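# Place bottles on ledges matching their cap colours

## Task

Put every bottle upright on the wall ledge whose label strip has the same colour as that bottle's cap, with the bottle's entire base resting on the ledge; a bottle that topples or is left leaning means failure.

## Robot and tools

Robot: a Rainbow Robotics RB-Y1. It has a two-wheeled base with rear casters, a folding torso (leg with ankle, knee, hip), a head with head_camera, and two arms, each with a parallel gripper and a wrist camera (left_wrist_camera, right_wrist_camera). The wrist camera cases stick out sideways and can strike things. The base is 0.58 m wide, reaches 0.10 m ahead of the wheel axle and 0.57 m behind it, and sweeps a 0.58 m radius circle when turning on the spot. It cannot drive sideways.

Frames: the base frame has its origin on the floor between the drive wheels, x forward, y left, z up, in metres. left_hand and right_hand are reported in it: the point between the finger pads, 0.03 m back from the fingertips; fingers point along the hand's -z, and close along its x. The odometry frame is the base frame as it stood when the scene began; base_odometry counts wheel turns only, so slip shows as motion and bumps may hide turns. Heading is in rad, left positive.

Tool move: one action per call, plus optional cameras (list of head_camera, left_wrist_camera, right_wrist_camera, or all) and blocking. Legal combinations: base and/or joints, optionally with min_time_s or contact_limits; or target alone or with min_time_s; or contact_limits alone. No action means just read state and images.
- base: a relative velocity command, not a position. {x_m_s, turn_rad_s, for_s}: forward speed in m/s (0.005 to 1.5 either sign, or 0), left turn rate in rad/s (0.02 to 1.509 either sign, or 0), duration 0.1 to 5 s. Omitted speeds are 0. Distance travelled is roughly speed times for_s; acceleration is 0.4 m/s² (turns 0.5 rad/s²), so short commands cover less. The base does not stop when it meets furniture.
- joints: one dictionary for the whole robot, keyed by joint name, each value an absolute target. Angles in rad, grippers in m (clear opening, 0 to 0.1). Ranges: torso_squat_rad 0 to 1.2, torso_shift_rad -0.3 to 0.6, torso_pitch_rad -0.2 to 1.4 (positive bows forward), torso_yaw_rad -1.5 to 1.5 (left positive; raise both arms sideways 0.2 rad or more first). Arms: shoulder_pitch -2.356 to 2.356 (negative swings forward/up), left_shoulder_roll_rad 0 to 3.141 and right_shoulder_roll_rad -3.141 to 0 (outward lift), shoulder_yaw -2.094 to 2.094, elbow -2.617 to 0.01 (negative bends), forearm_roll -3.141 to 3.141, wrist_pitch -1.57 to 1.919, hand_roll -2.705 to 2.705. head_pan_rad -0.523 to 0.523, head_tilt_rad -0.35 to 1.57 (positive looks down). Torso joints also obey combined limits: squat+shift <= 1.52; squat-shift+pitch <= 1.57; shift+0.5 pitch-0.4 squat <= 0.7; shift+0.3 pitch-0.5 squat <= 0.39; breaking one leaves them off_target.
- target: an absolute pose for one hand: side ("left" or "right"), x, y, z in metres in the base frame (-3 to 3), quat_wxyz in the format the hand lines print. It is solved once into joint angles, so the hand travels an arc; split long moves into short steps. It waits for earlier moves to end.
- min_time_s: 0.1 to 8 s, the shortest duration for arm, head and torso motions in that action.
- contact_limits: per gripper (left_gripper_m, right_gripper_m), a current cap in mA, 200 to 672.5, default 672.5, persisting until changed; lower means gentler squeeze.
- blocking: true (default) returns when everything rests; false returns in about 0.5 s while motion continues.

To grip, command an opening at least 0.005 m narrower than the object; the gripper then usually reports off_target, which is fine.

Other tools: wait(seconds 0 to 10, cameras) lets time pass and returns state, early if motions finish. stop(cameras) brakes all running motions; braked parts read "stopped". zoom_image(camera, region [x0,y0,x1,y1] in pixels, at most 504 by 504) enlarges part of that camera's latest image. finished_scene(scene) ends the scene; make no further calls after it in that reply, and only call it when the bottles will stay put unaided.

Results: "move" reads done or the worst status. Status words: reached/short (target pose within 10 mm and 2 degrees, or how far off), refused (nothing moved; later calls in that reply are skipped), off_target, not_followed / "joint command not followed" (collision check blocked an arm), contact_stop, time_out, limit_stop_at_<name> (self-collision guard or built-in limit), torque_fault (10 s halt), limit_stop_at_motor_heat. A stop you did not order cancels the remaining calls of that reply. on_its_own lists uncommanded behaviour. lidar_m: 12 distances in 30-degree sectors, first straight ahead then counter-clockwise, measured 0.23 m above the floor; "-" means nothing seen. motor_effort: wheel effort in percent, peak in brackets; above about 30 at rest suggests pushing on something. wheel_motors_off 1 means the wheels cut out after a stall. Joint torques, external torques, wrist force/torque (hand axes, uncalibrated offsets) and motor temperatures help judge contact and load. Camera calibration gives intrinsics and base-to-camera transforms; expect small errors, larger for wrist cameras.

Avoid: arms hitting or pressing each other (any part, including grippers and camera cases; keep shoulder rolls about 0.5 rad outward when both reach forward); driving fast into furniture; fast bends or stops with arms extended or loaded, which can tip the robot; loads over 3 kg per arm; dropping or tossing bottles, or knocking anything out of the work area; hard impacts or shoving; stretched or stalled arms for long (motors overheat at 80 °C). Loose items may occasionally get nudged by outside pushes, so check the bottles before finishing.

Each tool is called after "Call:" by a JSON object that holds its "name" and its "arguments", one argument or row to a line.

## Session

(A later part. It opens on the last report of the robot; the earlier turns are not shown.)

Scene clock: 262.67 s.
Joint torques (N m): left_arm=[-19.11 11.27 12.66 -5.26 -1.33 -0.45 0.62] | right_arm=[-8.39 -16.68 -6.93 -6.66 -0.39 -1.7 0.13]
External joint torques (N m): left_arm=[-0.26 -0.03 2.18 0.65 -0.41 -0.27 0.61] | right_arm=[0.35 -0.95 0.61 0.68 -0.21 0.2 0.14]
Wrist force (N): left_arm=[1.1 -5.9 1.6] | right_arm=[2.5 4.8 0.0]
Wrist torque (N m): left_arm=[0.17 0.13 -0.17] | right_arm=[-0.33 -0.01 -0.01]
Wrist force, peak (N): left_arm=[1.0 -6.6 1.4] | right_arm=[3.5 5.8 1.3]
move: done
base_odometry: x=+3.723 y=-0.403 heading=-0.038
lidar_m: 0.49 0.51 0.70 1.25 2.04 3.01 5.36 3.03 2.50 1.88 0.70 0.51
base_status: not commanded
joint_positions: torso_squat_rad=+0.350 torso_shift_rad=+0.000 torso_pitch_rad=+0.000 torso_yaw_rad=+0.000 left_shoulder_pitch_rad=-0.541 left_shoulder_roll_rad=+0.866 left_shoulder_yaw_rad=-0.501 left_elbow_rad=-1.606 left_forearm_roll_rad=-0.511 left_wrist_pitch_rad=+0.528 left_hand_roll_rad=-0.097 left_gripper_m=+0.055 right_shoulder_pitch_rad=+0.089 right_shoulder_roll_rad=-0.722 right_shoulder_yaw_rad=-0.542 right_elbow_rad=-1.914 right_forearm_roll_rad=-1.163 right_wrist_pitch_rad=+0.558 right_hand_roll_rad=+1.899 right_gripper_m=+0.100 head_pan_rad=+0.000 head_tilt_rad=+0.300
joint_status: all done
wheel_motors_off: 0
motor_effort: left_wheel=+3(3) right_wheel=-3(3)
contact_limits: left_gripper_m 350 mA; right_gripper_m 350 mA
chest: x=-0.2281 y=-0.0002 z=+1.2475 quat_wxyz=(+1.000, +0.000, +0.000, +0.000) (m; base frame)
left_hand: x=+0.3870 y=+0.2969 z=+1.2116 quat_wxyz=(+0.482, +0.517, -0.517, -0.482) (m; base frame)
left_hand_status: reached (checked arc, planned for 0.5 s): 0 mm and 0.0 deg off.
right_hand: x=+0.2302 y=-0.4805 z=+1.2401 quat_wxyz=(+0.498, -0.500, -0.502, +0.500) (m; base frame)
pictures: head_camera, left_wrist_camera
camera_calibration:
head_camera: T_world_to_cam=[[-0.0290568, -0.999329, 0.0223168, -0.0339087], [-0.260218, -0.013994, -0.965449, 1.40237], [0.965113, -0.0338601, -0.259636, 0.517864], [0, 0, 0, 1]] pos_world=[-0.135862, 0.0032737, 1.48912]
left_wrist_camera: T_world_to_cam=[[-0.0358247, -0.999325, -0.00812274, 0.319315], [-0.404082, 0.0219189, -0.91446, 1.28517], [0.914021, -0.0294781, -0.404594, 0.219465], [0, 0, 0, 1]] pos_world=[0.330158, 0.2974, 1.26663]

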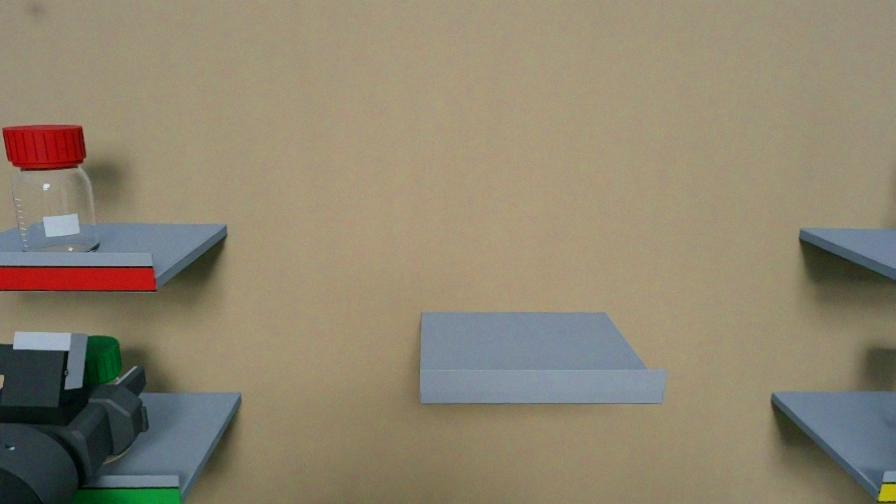

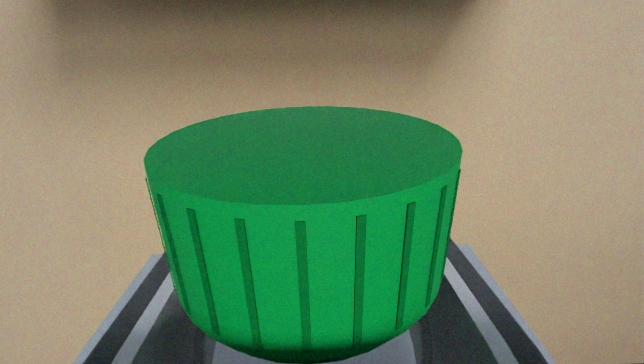

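Call:
{"name": "move", "arguments": {
  "target": {"side": "left", "x": 0.387, "y": 0.297, "z": 1.2095, "quat_wxyz": [0.48225, 0.51715, -0.51715, -0.48225]},
  "min_time_s": 0.5
}}

Call:
{"name": "move", "arguments": {
  "target": {"side": "left", "x": 0.387, "y": 0.297, "z": 1.208, "quat_wxyz": [0.48225, 0.51715, -0.51715, -0.48225]},
  "min_time_s": 0.5
}}

Scene clock: 263.77 s.
Joint torques (N m): left_arm=[-15.48 9.25 9.63 -4.04 -0.37 -0.55 0.71] | right_arm=[-8.47 -16.13 -6.68 -6.59 -0.13 -1.62 -0.07]
External joint torques (N m): left_arm=[3.37 -2.02 -0.81 1.92 0.54 -0.37 0.69] | right_arm=[0.27 -0.4 0.87 0.76 0.04 0.28 -0.06]
Wrist force (N): left_arm=[0.1 0.5 -0.1] | right_arm=[3.8 5.1 0.9]
Wrist torque (N m): left_arm=[0.19 0.06 -0.31] | right_arm=[-0.29 0.11 -0.05]
Wrist force, peak (N): left_arm=[1.0 -6.2 1.7] | right_arm=[3.1 6.0 0.6]
move: done
base_odometry: x=+3.723 y=-0.403 heading=-0.038
lidar_m: 0.49 0.51 0.70 1.26 2.05 3.00 5.36 3.03 2.49 1.89 0.69 0.51
base_status: not commanded
joint_positions: torso_squat_rad=+0.350 torso_shift_rad=+0.000 torso_pitch_rad=+0.000 torso_yaw_rad=+0.000 left_shoulder_pitch_rad=-0.538 left_shoulder_roll_rad=+0.862 left_shoulder_yaw_rad=-0.498 left_elbow_rad=-1.602 left_forearm_roll_rad=-0.520 left_wrist_pitch_rad=+0.524 left_hand_roll_rad=-0.094 left_gripper_m=+0.055 right_shoulder_pitch_rad=+0.089 right_shoulder_roll_rad=-0.722 right_shoulder_yaw_rad=-0.542 right_elbow_rad=-1.914 right_forearm_roll_rad=-1.163 right_wrist_pitch_rad=+0.558 right_hand_roll_rad=+1.899 right_gripper_m=+0.100 head_pan_rad=+0.000 head_tilt_rad=+0.300
joint_status: all done
wheel_motors_off: 0
motor_effort: left_wheel=+3(3) right_wheel=-2(3)
contact_limits: left_gripper_m 350 mA; right_gripper_m 350 mA
chest: x=-0.2281 y=-0.0002 z=+1.2475 quat_wxyz=(+1.000, +0.000, +0.000, +0.000) (m; base frame)
left_hand: x=+0.3871 y=+0.2969 z=+1.2107 quat_wxyz=(+0.482, +0.518, -0.517, -0.482) (m; base frame)
left_hand_status: reached (checked arc, planned for 0.5 s): 1 mm and 0.1 deg off.
right_hand: x=+0.2302 y=-0.4805 z=+1.2401 quat_wxyz=(+0.498, -0.500, -0.502, +0.500) (m; base frame)
pictures: none

Scene clock: 264.60 s.
Joint torques (N m): left_arm=[-12.02 8.36 7.07 -2.99 0.24 -0.48 0.86] | right_arm=[-8.24 -16.38 -6.74 -6.34 -0.32 -1.63 0.09]
External joint torques (N m): left_arm=[6.83 -2.89 -3.34 3.01 1.14 -0.31 0.85] | right_arm=[0.49 -0.66 0.81 1.01 -0.15 0.27 0.1]
Wrist force (N): left_arm=[-0.3 5.8 -0.9] | right_arm=[2.9 4.7 1.1]
Wrist torque (N m): left_arm=[0.15 0.09 -0.42] | right_arm=[-0.25 0.02 -0.03]
Wrist force, peak (N): left_arm=[-0.3 5.8 -0.9] | right_arm=[4.0 5.1 0.9]
move: done
base_odometry: x=+3.723 y=-0.403 heading=-0.038
lidar_m: 0.48 0.51 0.70 1.26 2.04 2.99 5.35 3.02 2.50 1.89 0.69 0.50
base_status: not commanded
joint_positions: torso_squat_rad=+0.350 torso_shift_rad=+0.000 torso_pitch_rad=+0.000 torso_yaw_rad=+0.000 left_shoulder_pitch_rad=-0.536 left_shoulder_roll_rad=+0.858 left_shoulder_yaw_rad=-0.496 left_elbow_rad=-1.600 left_forearm_roll_rad=-0.526 left_wrist_pitch_rad=+0.521 left_hand_roll_rad=-0.091 left_gripper_m=+0.055 right_shoulder_pitch_rad=+0.089 right_shoulder_roll_rad=-0.722 right_shoulder_yaw_rad=-0.542 right_elbow_rad=-1.914 right_forearm_roll_rad=-1.163 right_wrist_pitch_rad=+0.558 right_hand_roll_rad=+1.899 right_gripper_m=+0.100 head_pan_rad=+0.000 head_tilt_rad=+0.300
joint_status: all done
wheel_motors_off: 0
motor_effort: left_wheel=+3(3) right_wheel=-3(4)
contact_limits: left_gripper_m 350 mA; right_gripper_m 350 mA
chest: x=-0.2281 y=-0.0002 z=+1.2475 quat_wxyz=(+1.000, +0.000, +0.000, +0.000) (m; base frame)
left_hand: x=+0.3872 y=+0.2969 z=+1.2101 quat_wxyz=(+0.481, +0.518, -0.518, -0.482) (m; base frame)
left_hand_status: reached (checked arc, planned for 0.5 s): 2 mm and 0.2 deg off.
right_hand: x=+0.2302 y=-0.4805 z=+1.2401 quat_wxyz=(+0.498, -0.500, -0.502, +0.500) (m; base frame)
pictures: none

Call:
{"name": "move", "arguments": {
  "target": {"side": "left", "x": 0.387, "y": 0.297, "z": 1.21, "quat_wxyz": [0.48225, 0.51715, -0.51715, -0.48225]},
  "min_time_s": 0.4
}}

Call:
{"name": "move", "arguments": {
  "joints": {"left_gripper_m": 0.1}
}}

Call:
{"name": "move", "arguments": {
  "target": {"side": "left", "x": 0.32, "y": 0.297, "z": 1.215, "quat_wxyz": [0.5, 0.5, -0.5, -0.5]},
  "min_time_s": 0.8
}}

Call:
{"name": "move", "arguments": {
  "target": {"side": "left", "x": 0.21, "y": 0.297, "z": 1.24, "quat_wxyz": [0.5, 0.5, -0.5, -0.5]},
  "min_time_s": 1,
  "cameras": ["all"]
}}

Scene clock: 265.80 s.
Joint torques (N m): left_arm=[-17.15 11.52 9.4 -5.22 -0.14 -0.32 0.55] | right_arm=[-8.13 -16.45 -6.62 -6.7 -0.16 -1.79 0.04]
External joint torques (N m): left_arm=[1.7 0.27 -1.01 0.77 0.77 -0.15 0.54] | right_arm=[0.61 -0.73 0.93 0.64 0.01 0.11 0.04]
Wrist force (N): left_arm=[0.0 -0.3 2.9] | right_arm=[3.0 4.9 1.2]
Wrist torque (N m): left_arm=[0.15 0.11 -0.31] | right_arm=[-0.29 0.06 -0.07]
Wrist force, peak (N): left_arm=[-0.1 5.9 -0.5] | right_arm=[3.1 5.7 1.3]
move: done
base_odometry: x=+3.723 y=-0.403 heading=-0.038
lidar_m: 0.49 0.50 0.71 1.26 2.04 3.01 5.34 3.03 2.50 1.89 0.70 0.51
base_status: not commanded
joint_positions: torso_squat_rad=+0.350 torso_shift_rad=+0.000 torso_pitch_rad=+0.000 torso_yaw_rad=+0.000 left_shoulder_pitch_rad=-0.537 left_shoulder_roll_rad=+0.859 left_shoulder_yaw_rad=-0.496 left_elbow_rad=-1.600 left_forearm_roll_rad=-0.527 left_wrist_pitch_rad=+0.521 left_hand_roll_rad=-0.091 left_gripper_m=+0.055 right_shoulder_pitch_rad=+0.089 right_shoulder_roll_rad=-0.722 right_shoulder_yaw_rad=-0.542 right_elbow_rad=-1.914 right_forearm_roll_rad=-1.163 right_wrist_pitch_rad=+0.558 right_hand_roll_rad=+1.899 right_gripper_m=+0.100 head_pan_rad=+0.000 head_tilt_rad=+0.300
joint_status: all done
wheel_motors_off: 0
motor_effort: left_wheel=+3(3) right_wheel=-3(4)
contact_limits: left_gripper_m 350 mA; right_gripper_m 350 mA
chest: x=-0.2281 y=-0.0002 z=+1.2475 quat_wxyz=(+1.000, +0.000, +0.000, +0.000) (m; base frame)
left_hand: x=+0.3873 y=+0.2968 z=+1.2109 quat_wxyz=(+0.481, +0.518, -0.518, -0.481) (m; base frame)
left_hand_status: reached (checked arc, planned for 0.4 s): 1 mm and 0.3 deg off.
right_hand: x=+0.2302 y=-0.4805 z=+1.2401 quat_wxyz=(+0.498, -0.500, -0.502, +0.500) (m; base frame)
pictures: none

Scene clock: 266.80 s.
Joint torques (N m): left_arm=[-18.73 11.43 9.52 -5.32 -0.61 -0.33 0.42] | right_arm=[-7.84 -16.55 -6.83 -6.39 -0.22 -1.58 0.11]
External joint torques (N m): left_arm=[0.12 0.18 -0.89 0.67 0.29 -0.16 0.41] | right_arm=[0.89 -0.83 0.72 0.96 -0.04 0.32 0.11]
Wrist force (N): left_arm=[0.8 -5.0 1.6] | right_arm=[3.2 4.8 0.1]
Wrist torque (N m): left_arm=[0.19 0.10 -0.16] | right_arm=[-0.22 0.07 -0.07]
Wrist force, peak (N): left_arm=[1.0 -5.5 1.7] | right_arm=[3.2 5.9 1.1]
move: done
base_odometry: x=+3.723 y=-0.403 heading=-0.038
lidar_m: 0.48 0.51 0.70 1.25 2.04 2.99 5.35 3.04 2.50 1.89 0.69 0.50
base_status: not commanded
joint_positions: torso_squat_rad=+0.350 torso_shift_rad=+0.000 torso_pitch_rad=+0.000 torso_yaw_rad=+0.000 left_shoulder_pitch_rad=-0.537 left_shoulder_roll_rad=+0.859 left_shoulder_yaw_rad=-0.496 left_elbow_rad=-1.600 left_forearm_roll_rad=-0.527 left_wrist_pitch_rad=+0.521 left_hand_roll_rad=-0.091 left_gripper_m=+0.100 right_shoulder_pitch_rad=+0.089 right_shoulder_roll_rad=-0.722 right_shoulder_yaw_rad=-0.542 right_elbow_rad=-1.914 right_forearm_roll_rad=-1.163 right_wrist_pitch_rad=+0.558 right_hand_roll_rad=+1.899 right_gripper_m=+0.100 head_pan_rad=+0.000 head_tilt_rad=+0.300
joint_status: all done
wheel_motors_off: 0
motor_effort: left_wheel=+2(3) right_wheel=-2(4)
contact_limits: left_gripper_m 350 mA; right_gripper_m 350 mA
chest: x=-0.2281 y=-0.0002 z=+1.2475 quat_wxyz=(+1.000, +0.000, +0.000, +0.000) (m; base frame)
left_hand: x=+0.3873 y=+0.2969 z=+1.2106 quat_wxyz=(+0.481, +0.518, -0.518, -0.481) (m; base frame)
right_hand: x=+0.2302 y=-0.4805 z=+1.2401 quat_wxyz=(+0.498, -0.500, -0.502, +0.500) (m; base frame)
pictures: none

Scene clock: 267.93 s.
Joint torques (N m): left_arm=[-16.19 12.55 12.27 -5.73 -1.49 -0.64 0.21] | right_arm=[-8.12 -16.51 -7.01 -6.51 -0.28 -1.77 0.17]
External joint torques (N m): left_arm=[-0.94 1.03 1.27 -0.7 -0.27 -0.28 0.2] | right_arm=[0.61 -0.78 0.54 0.84 -0.1 0.14 0.18]
Wrist force (N): left_arm=[1.0 -5.1 1.0] | right_arm=[2.4 4.3 1.5]
Wrist torque (N m): left_arm=[0.19 0.13 -0.03] | right_arm=[-0.22 -0.02 -0.05]
Wrist force, peak (N): left_arm=[0.5 -5.8 1.6] | right_arm=[3.0 5.9 1.1]
move: done
base_odometry: x=+3.723 y=-0.403 heading=-0.038
lidar_m: 0.49 0.50 0.71 1.25 2.04 3.00 5.35 3.03 2.50 1.89 0.69 0.50
base_status: not commanded
joint_positions: torso_squat_rad=+0.350 torso_shift_rad=+0.000 torso_pitch_rad=+0.000 torso_yaw_rad=+0.000 left_shoulder_pitch_rad=-0.366 left_shoulder_roll_rad=+1.040 left_shoulder_yaw_rad=-0.466 left_elbow_rad=-1.972 left_forearm_roll_rad=-0.335 left_wrist_pitch_rad=+0.715 left_hand_roll_rad=-0.175 left_gripper_m=+0.100 right_shoulder_pitch_rad=+0.089 right_shoulder_roll_rad=-0.722 right_shoulder_yaw_rad=-0.542 right_elbow_rad=-1.914 right_forearm_roll_rad=-1.163 right_wrist_pitch_rad=+0.558 right_hand_roll_rad=+1.899 right_gripper_m=+0.100 head_pan_rad=+0.000 head_tilt_rad=+0.300
joint_status: all done
wheel_motors_off: 0
motor_effort: left_wheel=+3(3) right_wheel=-2(4)
contact_limits: left_gripper_m 350 mA; right_gripper_m 350 mA
chest: x=-0.2281 y=-0.0002 z=+1.2475 quat_wxyz=(+1.000, +0.000, +0.000, +0.000) (m; base frame)
left_hand: x=+0.3201 y=+0.2969 z=+1.2149 quat_wxyz=(+0.500, +0.500, -0.500, -0.500) (m; base frame)
left_hand_status: reached (checked arc, planned for 0.8 s): 0 mm and 0.0 deg off.
right_hand: x=+0.2302 y=-0.4805 z=+1.2402 quat_wxyz=(+0.498, -0.500, -0.502, +0.500) (m; base frame)
pictures: none

Scene clock: 269.27 s.
Joint torques (N m): left_arm=[-9.3 12.28 10.47 -4.47 -1.63 -0.26 0.42] | right_arm=[-8.07 -16.55 -6.54 -6.53 -0.3 -1.61 0.28]
External joint torques (N m): left_arm=[0.02 1.01 0.8 -0.29 -0.09 -0.14 0.4] | right_arm=[0.66 -0.82 1 0.81 -0.13 0.29 0.29]
Wrist force (N): left_arm=[0.8 -4.8 1.1] | right_arm=[3.5 4.2 0.4]
Wrist torque (N m): left_arm=[0.16 0.10 -0.16] | right_arm=[-0.17 0.15 -0.05]
Wrist force, peak (N): left_arm=[2.1 -5.2 0.9] | right_arm=[3.5 5.6 0.8]
move: done
base_odometry: x=+3.723 y=-0.403 heading=-0.038
lidar_m: 0.48 0.51 0.70 1.26 2.03 3.01 5.36 3.03 2.49 1.89 0.70 0.50
base_status: not commanded
joint_positions: torso_squat_rad=+0.350 torso_shift_rad=+0.000 torso_pitch_rad=+0.000 torso_yaw_rad=+0.000 left_shoulder_pitch_rad=+0.009 left_shoulder_roll_rad=+1.282 left_shoulder_yaw_rad=-0.284 left_elbow_rad=-2.455 left_forearm_roll_rad=-0.370 left_wrist_pitch_rad=+0.913 left_hand_roll_rad=-0.057 left_gripper_m=+0.100 right_shoulder_pitch_rad=+0.089 right_shoulder_roll_rad=-0.722 right_shoulder_yaw_rad=-0.542 right_elbow_rad=-1.914 right_forearm_roll_rad=-1.163 right_wrist_pitch_rad=+0.558 right_hand_roll_rad=+1.899 right_gripper_m=+0.100 head_pan_rad=+0.000 head_tilt_rad=+0.300
joint_status: all done
wheel_motors_off: 0
motor_effort: left_wheel=+2(3) right_wheel=-2(4)
contact_limits: left_gripper_m 350 mA; right_gripper_m 350 mA
chest: x=-0.2281 y=-0.0002 z=+1.2475 quat_wxyz=(+1.000, +0.000, +0.000, +0.000) (m; base frame)
left_hand: x=+0.2102 y=+0.2968 z=+1.2400 quat_wxyz=(+0.500, +0.500, -0.500, -0.500) (m; base frame)
left_hand_status: reached (checked arc, planned for 1.0 s): 0 mm and 0.0 deg off.
right_hand: x=+0.2302 y=-0.4805 z=+1.2402 quat_wxyz=(+0.498, -0.500, -0.502, +0.500) (m; base frame)
pictures: head_camera, left_wrist_camera, right_wrist_camera
camera_calibration:
head_camera: T_world_to_cam=[[-0.0291508, -0.999325, 0.0223424, -0.0338566], [-0.260312, -0.013991, -0.965423, 1.40234], [0.965084, -0.0339589, -0.259729, 0.517904], [0, 0, 0, 1]] pos_world=[-0.135762, 0.00337391, 1.48912]
left_wrist_camera: T_world_to_cam=[[-0.0358521, -0.999343, -0.00537956, 0.309732], [-0.467081, 0.0215152, -0.883953, 1.21521], [0.883488, -0.0291789, -0.467545, 0.476939], [0, 0, 0, 1]] pos_world=[0.157334, 0.297299, 1.29884]
right_wrist_camera: T_world_to_cam=[[-0.013296, -0.998551, 0.0521431, -0.546162], [-0.493286, -0.0388099, -0.869001, 1.19961], [0.869766, -0.0372757, -0.492055, 0.464223], [0, 0, 0, 1]] pos_world=[0.180724, -0.48151, 1.29936]

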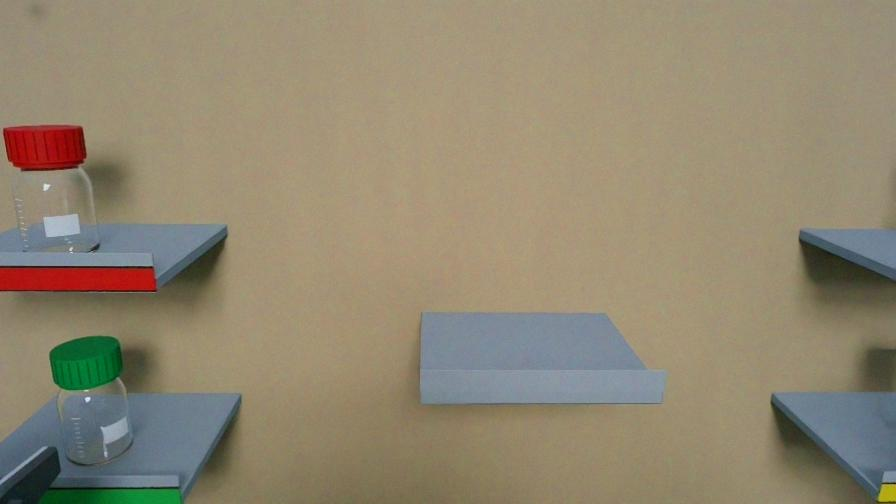

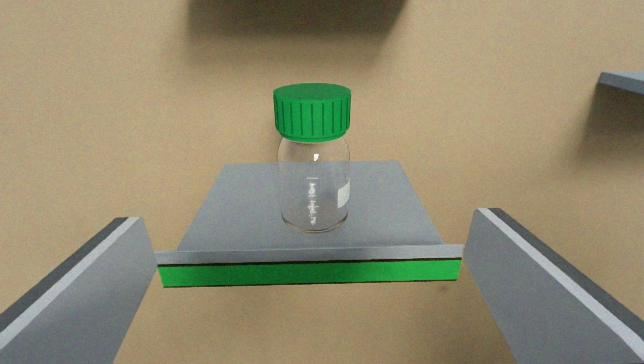

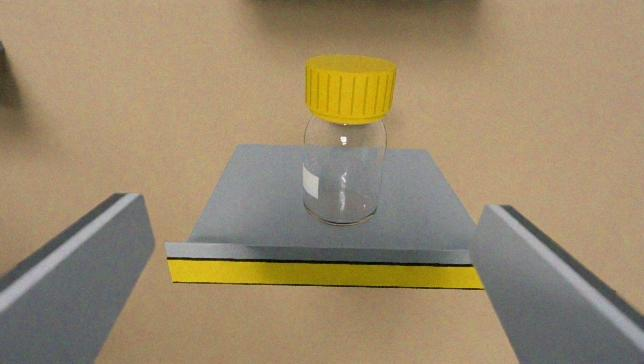

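Call:
{"name": "move", "arguments": {
  "target": {"side": "left", "x": 0.31, "y": 0.296, "z": 1.222, "quat_wxyz": [0.5, 0.5, -0.5, -0.5]},
  "min_time_s": 0.7
}}

Call:
{"name": "move", "arguments": {
  "target": {"side": "left", "x": 0.386, "y": 0.296, "z": 1.2085, "quat_wxyz": [0.5, 0.5, -0.5, -0.5]},
  "min_time_s": 0.6
}}

Call:
{"name": "move", "arguments": {
  "joints": {"left_gripper_m": 0.045},
  "cameras": ["left_wrist_camera"]
}}

Call:
{"name": "move", "arguments": {
  "target": {"side": "left", "x": 0.345, "y": 0.296, "z": 1.245, "quat_wxyz": [0.5, 0.5, -0.5, -0.5]},
  "min_time_s": 0.6,
  "cameras": ["left_wrist_camera"]
}}

Scene clock: 278.27 s.
Joint torques (N m): left_arm=[-14.22 12.58 9.52 -4.65 -1.26 -0.19 0.21] | right_arm=[-7.92 -16.67 -6.71 -6.64 -0.09 -1.54 0.02]
External joint torques (N m): left_arm=[0.55 1.03 -1.48 0.15 0.02 0.16 0.19] | right_arm=[0.82 -0.94 0.84 0.71 0.08 0.36 0.03]
Wrist force (N): left_arm=[1.1 -4.7 1.1] | right_arm=[3.5 4.7 1.7]
Wrist torque (N m): left_arm=[0.15 0.13 -0.04] | right_arm=[-0.24 0.13 -0.03]
Wrist force, peak (N): left_arm=[1.1 -5.5 2.2] | right_arm=[3.6 6.1 0.9]
move: done
base_odometry: x=+3.723 y=-0.403 heading=-0.038
lidar_m: 0.48 0.51 0.71 1.25 2.03 3.01 5.35 3.03 2.50 1.90 0.69 0.51
base_status: not commanded
joint_positions: torso_squat_rad=+0.350 torso_shift_rad=+0.000 torso_pitch_rad=+0.000 torso_yaw_rad=+0.000 left_shoulder_pitch_rad=-0.348 left_shoulder_roll_rad=+1.072 left_shoulder_yaw_rad=-0.456 left_elbow_rad=-2.029 left_forearm_roll_rad=-0.316 left_wrist_pitch_rad=+0.748 left_hand_roll_rad=-0.175 left_gripper_m=+0.100 right_shoulder_pitch_rad=+0.089 right_shoulder_roll_rad=-0.722 right_shoulder_yaw_rad=-0.542 right_elbow_rad=-1.914 right_forearm_roll_rad=-1.163 right_wrist_pitch_rad=+0.558 right_hand_roll_rad=+1.899 right_gripper_m=+0.100 head_pan_rad=+0.000 head_tilt_rad=+0.300
joint_status: all done
wheel_motors_off: 0
motor_effort: left_wheel=+2(3) right_wheel=-3(4)
contact_limits: left_gripper_m 350 mA; right_gripper_m 350 mA
chest: x=-0.2281 y=-0.0002 z=+1.2475 quat_wxyz=(+1.000, +0.000, +0.000, +0.000) (m; base frame)
left_hand: x=+0.3100 y=+0.2960 z=+1.2224 quat_wxyz=(+0.500, +0.500, -0.500, -0.500) (m; base frame)
left_hand_status: reached (checked arc, planned for 0.8 s): 0 mm and 0.0 deg off.
right_hand: x=+0.2302 y=-0.4805 z=+1.2402 quat_wxyz=(+0.498, -0.500, -0.502, +0.500) (m; base frame)
pictures: none

Scene clock: 279.73 s.
Joint torques (N m): left_arm=[-18.78 12.7 9.33 -4.86 -1.14 -0.3 0.06] | right_arm=[-8.17 -16.32 -6.75 -6.59 -0.17 -1.62 0.23]
External joint torques (N m): left_arm=[0.08 1.22 -1.52 0.56 -0.15 0.11 0.04] | right_arm=[0.57 -0.6 0.8 0.75 0.01 0.29 0.24]
Wrist force (N): left_arm=[0.9 -5.0 0.9] | right_arm=[3.8 5.0 0.9]
Wrist torque (N m): left_arm=[0.18 0.12 -0.05] | right_arm=[-0.31 0.12 -0.02]
Wrist force, peak (N): left_arm=[0.8 -5.7 1.6] | right_arm=[3.7 5.5 1.3]
move: done
base_odometry: x=+3.723 y=-0.403 heading=-0.038
lidar_m: 0.48 0.51 0.71 1.26 2.04 3.00 5.35 3.03 2.50 1.90 0.69 0.51
base_status: not commanded
joint_positions: torso_squat_rad=+0.350 torso_shift_rad=+0.000 torso_pitch_rad=+0.000 torso_yaw_rad=+0.000 left_shoulder_pitch_rad=-0.567 left_shoulder_roll_rad=+0.911 left_shoulder_yaw_rad=-0.528 left_elbow_rad=-1.642 left_forearm_roll_rad=-0.332 left_wrist_pitch_rad=+0.577 left_hand_roll_rad=-0.205 left_gripper_m=+0.100 right_shoulder_pitch_rad=+0.089 right_shoulder_roll_rad=-0.722 right_shoulder_yaw_rad=-0.542 right_elbow_rad=-1.914 right_forearm_roll_rad=-1.163 right_wrist_pitch_rad=+0.558 right_hand_roll_rad=+1.899 right_gripper_m=+0.100 head_pan_rad=+0.000 head_tilt_rad=+0.300
joint_status: all done
wheel_motors_off: 0
motor_effort: left_wheel=+3(3) right_wheel=-2(4)
contact_limits: left_gripper_m 350 mA; right_gripper_m 350 mA
chest: x=-0.2280 y=-0.0002 z=+1.2475 quat_wxyz=(+1.000, +0.000, +0.000, +0.000) (m; base frame)
left_hand: x=+0.3856 y=+0.2959 z=+1.2090 quat_wxyz=(+0.500, +0.500, -0.500, -0.500) (m; base frame)
left_hand_status: reached (checked arc, planned for 0.7 s): 1 mm and 0.0 deg off.
right_hand: x=+0.2302 y=-0.4805 z=+1.2401 quat_wxyz=(+0.498, -0.500, -0.502, +0.500) (m; base frame)
pictures: none

Scene clock: 280.87 s.
Joint torques (N m): left_arm=[-18.97 12.73 9.18 -4.91 -0.96 -0.39 0.19] | right_arm=[-8.13 -16.62 -6.81 -6.45 -0.17 -1.62 0.21]
External joint torques (N m): left_arm=[-0.11 1.25 -1.67 0.51 0.02 0.02 0.17] | right_arm=[0.6 -0.89 0.74 0.9 0.01 0.28 0.22]
Wrist force (N): left_arm=[1.0 -4.1 1.4] | right_arm=[2.7 5.6 0.6]
Wrist torque (N m): left_arm=[0.21 0.11 0.02] | right_arm=[-0.36 0.03 -0.08]
Wrist force, peak (N): left_arm=[1.2 -5.2 1.2] | right_arm=[4.0 5.3 0.8]
move: off_target
base_odometry: x=+3.723 y=-0.403 heading=-0.038
lidar_m: 0.48 0.50 0.70 1.26 2.03 3.00 5.35 3.03 2.50 1.89 0.70 0.51
base_status: not commanded
joint_positions: torso_squat_rad=+0.350 torso_shift_rad=+0.000 torso_pitch_rad=+0.000 torso_yaw_rad=+0.000 left_shoulder_pitch_rad=-0.567 left_shoulder_roll_rad=+0.911 left_shoulder_yaw_rad=-0.528 left_elbow_rad=-1.642 left_forearm_roll_rad=-0.332 left_wrist_pitch_rad=+0.577 left_hand_roll_rad=-0.205 left_gripper_m=+0.055 right_shoulder_pitch_rad=+0.089 right_shoulder_roll_rad=-0.722 right_shoulder_yaw_rad=-0.542 right_elbow_rad=-1.914 right_forearm_roll_rad=-1.163 right_wrist_pitch_rad=+0.558 right_hand_roll_rad=+1.899 right_gripper_m=+0.100 head_pan_rad=+0.000 head_tilt_rad=+0.300
joint_status: left_gripper_m off_target (ended at +0.055, target +0.045)
wheel_motors_off: 0
motor_effort: left_wheel=+3(3) right_wheel=-2(3)
contact_limits: left_gripper_m 350 mA; right_gripper_m 350 mA
chest: x=-0.2280 y=-0.0002 z=+1.2475 quat_wxyz=(+1.000, +0.000, +0.000, +0.000) (m; base frame)
left_hand: x=+0.3856 y=+0.2959 z=+1.2090 quat_wxyz=(+0.500, +0.500, -0.500, -0.500) (m; base frame)
right_hand: x=+0.2302 y=-0.4805 z=+1.2401 quat_wxyz=(+0.498, -0.500, -0.502, +0.500) (m; base frame)
pictures: left_wrist_camera
camera_calibration:
left_wrist_camera: T_world_to_cam=[[-0.0360241, -0.999338, -0.00507164, 0.314618], [-0.466885, 0.0213169, -0.884061, 1.26988], [0.883584, -0.0294796, -0.467344, 0.307256], [0, 0, 0, 1]] pos_world=[0.332735, 0.296397, 1.26784]

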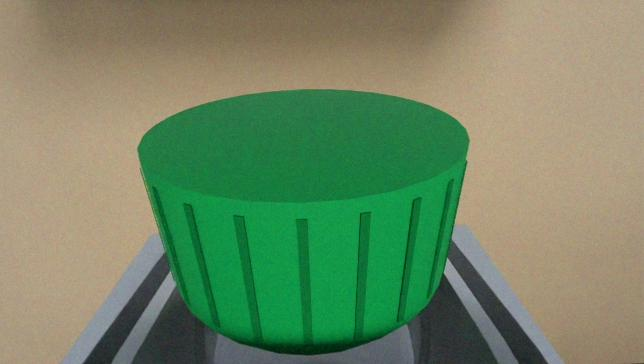

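Scene clock: 281.87 s.
Joint torques (N m): left_arm=[-18.24 12.75 13.08 -5 -1.49 -0.79 0.04] | right_arm=[-8.11 -16.76 -7.05 -6.67 -0.43 -1.67 0.23]
External joint torques (N m): left_arm=[-1.42 0.97 1.7 -0.61 -0.29 -0.3 0.02] | right_arm=[0.63 -1.03 0.5 0.68 -0.25 0.23 0.24]
Wrist force (N): left_arm=[0.8 -6.4 1.2] | right_arm=[2.9 4.7 0.7]
Wrist torque (N m): left_arm=[0.19 0.10 -0.03] | right_arm=[-0.27 0.05 -0.06]
Wrist force, peak (N): left_arm=[-0.3 -7.6 0.5] | right_arm=[3.6 5.8 1.4]
move: done
base_odometry: x=+3.723 y=-0.403 heading=-0.038
lidar_m: 0.48 0.50 0.70 1.25 2.04 3.00 5.35 3.04 2.50 1.89 0.69 0.51
base_status: not commanded
joint_positions: torso_squat_rad=+0.350 torso_shift_rad=+0.000 torso_pitch_rad=+0.000 torso_yaw_rad=+0.000 left_shoulder_pitch_rad=-0.500 left_shoulder_roll_rad=+1.052 left_shoulder_yaw_rad=-0.485 left_elbow_rad=-1.899 left_forearm_roll_rad=-0.206 left_wrist_pitch_rad=+0.717 left_hand_roll_rad=-0.243 left_gripper_m=+0.055 right_shoulder_pitch_rad=+0.089 right_shoulder_roll_rad=-0.722 right_shoulder_yaw_rad=-0.542 right_elbow_rad=-1.914 right_forearm_roll_rad=-1.163 right_wrist_pitch_rad=+0.558 right_hand_roll_rad=+1.899 right_gripper_m=+0.100 head_pan_rad=+0.000 head_tilt_rad=+0.300
joint_status: all done
wheel_motors_off: 0
motor_effort: left_wheel=+3(3) right_wheel=-2(3)
contact_limits: left_gripper_m 350 mA; right_gripper_m 350 mA
chest: x=-0.2280 y=-0.0002 z=+1.2475 quat_wxyz=(+1.000, +0.000, +0.000, +0.000) (m; base frame)
left_hand: x=+0.3450 y=+0.2960 z=+1.2449 quat_wxyz=(+0.500, +0.500, -0.500, -0.500) (m; base frame)
left_hand_status: reached (checked arc, planned for 0.6 s): 0 mm and 0.0 deg off.
right_hand: x=+0.2302 y=-0.4805 z=+1.2401 quat_wxyz=(+0.498, -0.500, -0.502, +0.500) (m; base frame)
pictures: left_wrist_camera
camera_calibration:
left_wrist_camera: T_world_to_cam=[[-0.0359818, -0.999339, -0.00520647, 0.313601], [-0.466883, 0.0214163, -0.88406, 1.28263], [0.883587, -0.0293793, -0.467345, 0.359881], [0, 0, 0, 1]] pos_world=[0.292135, 0.296498, 1.30374]

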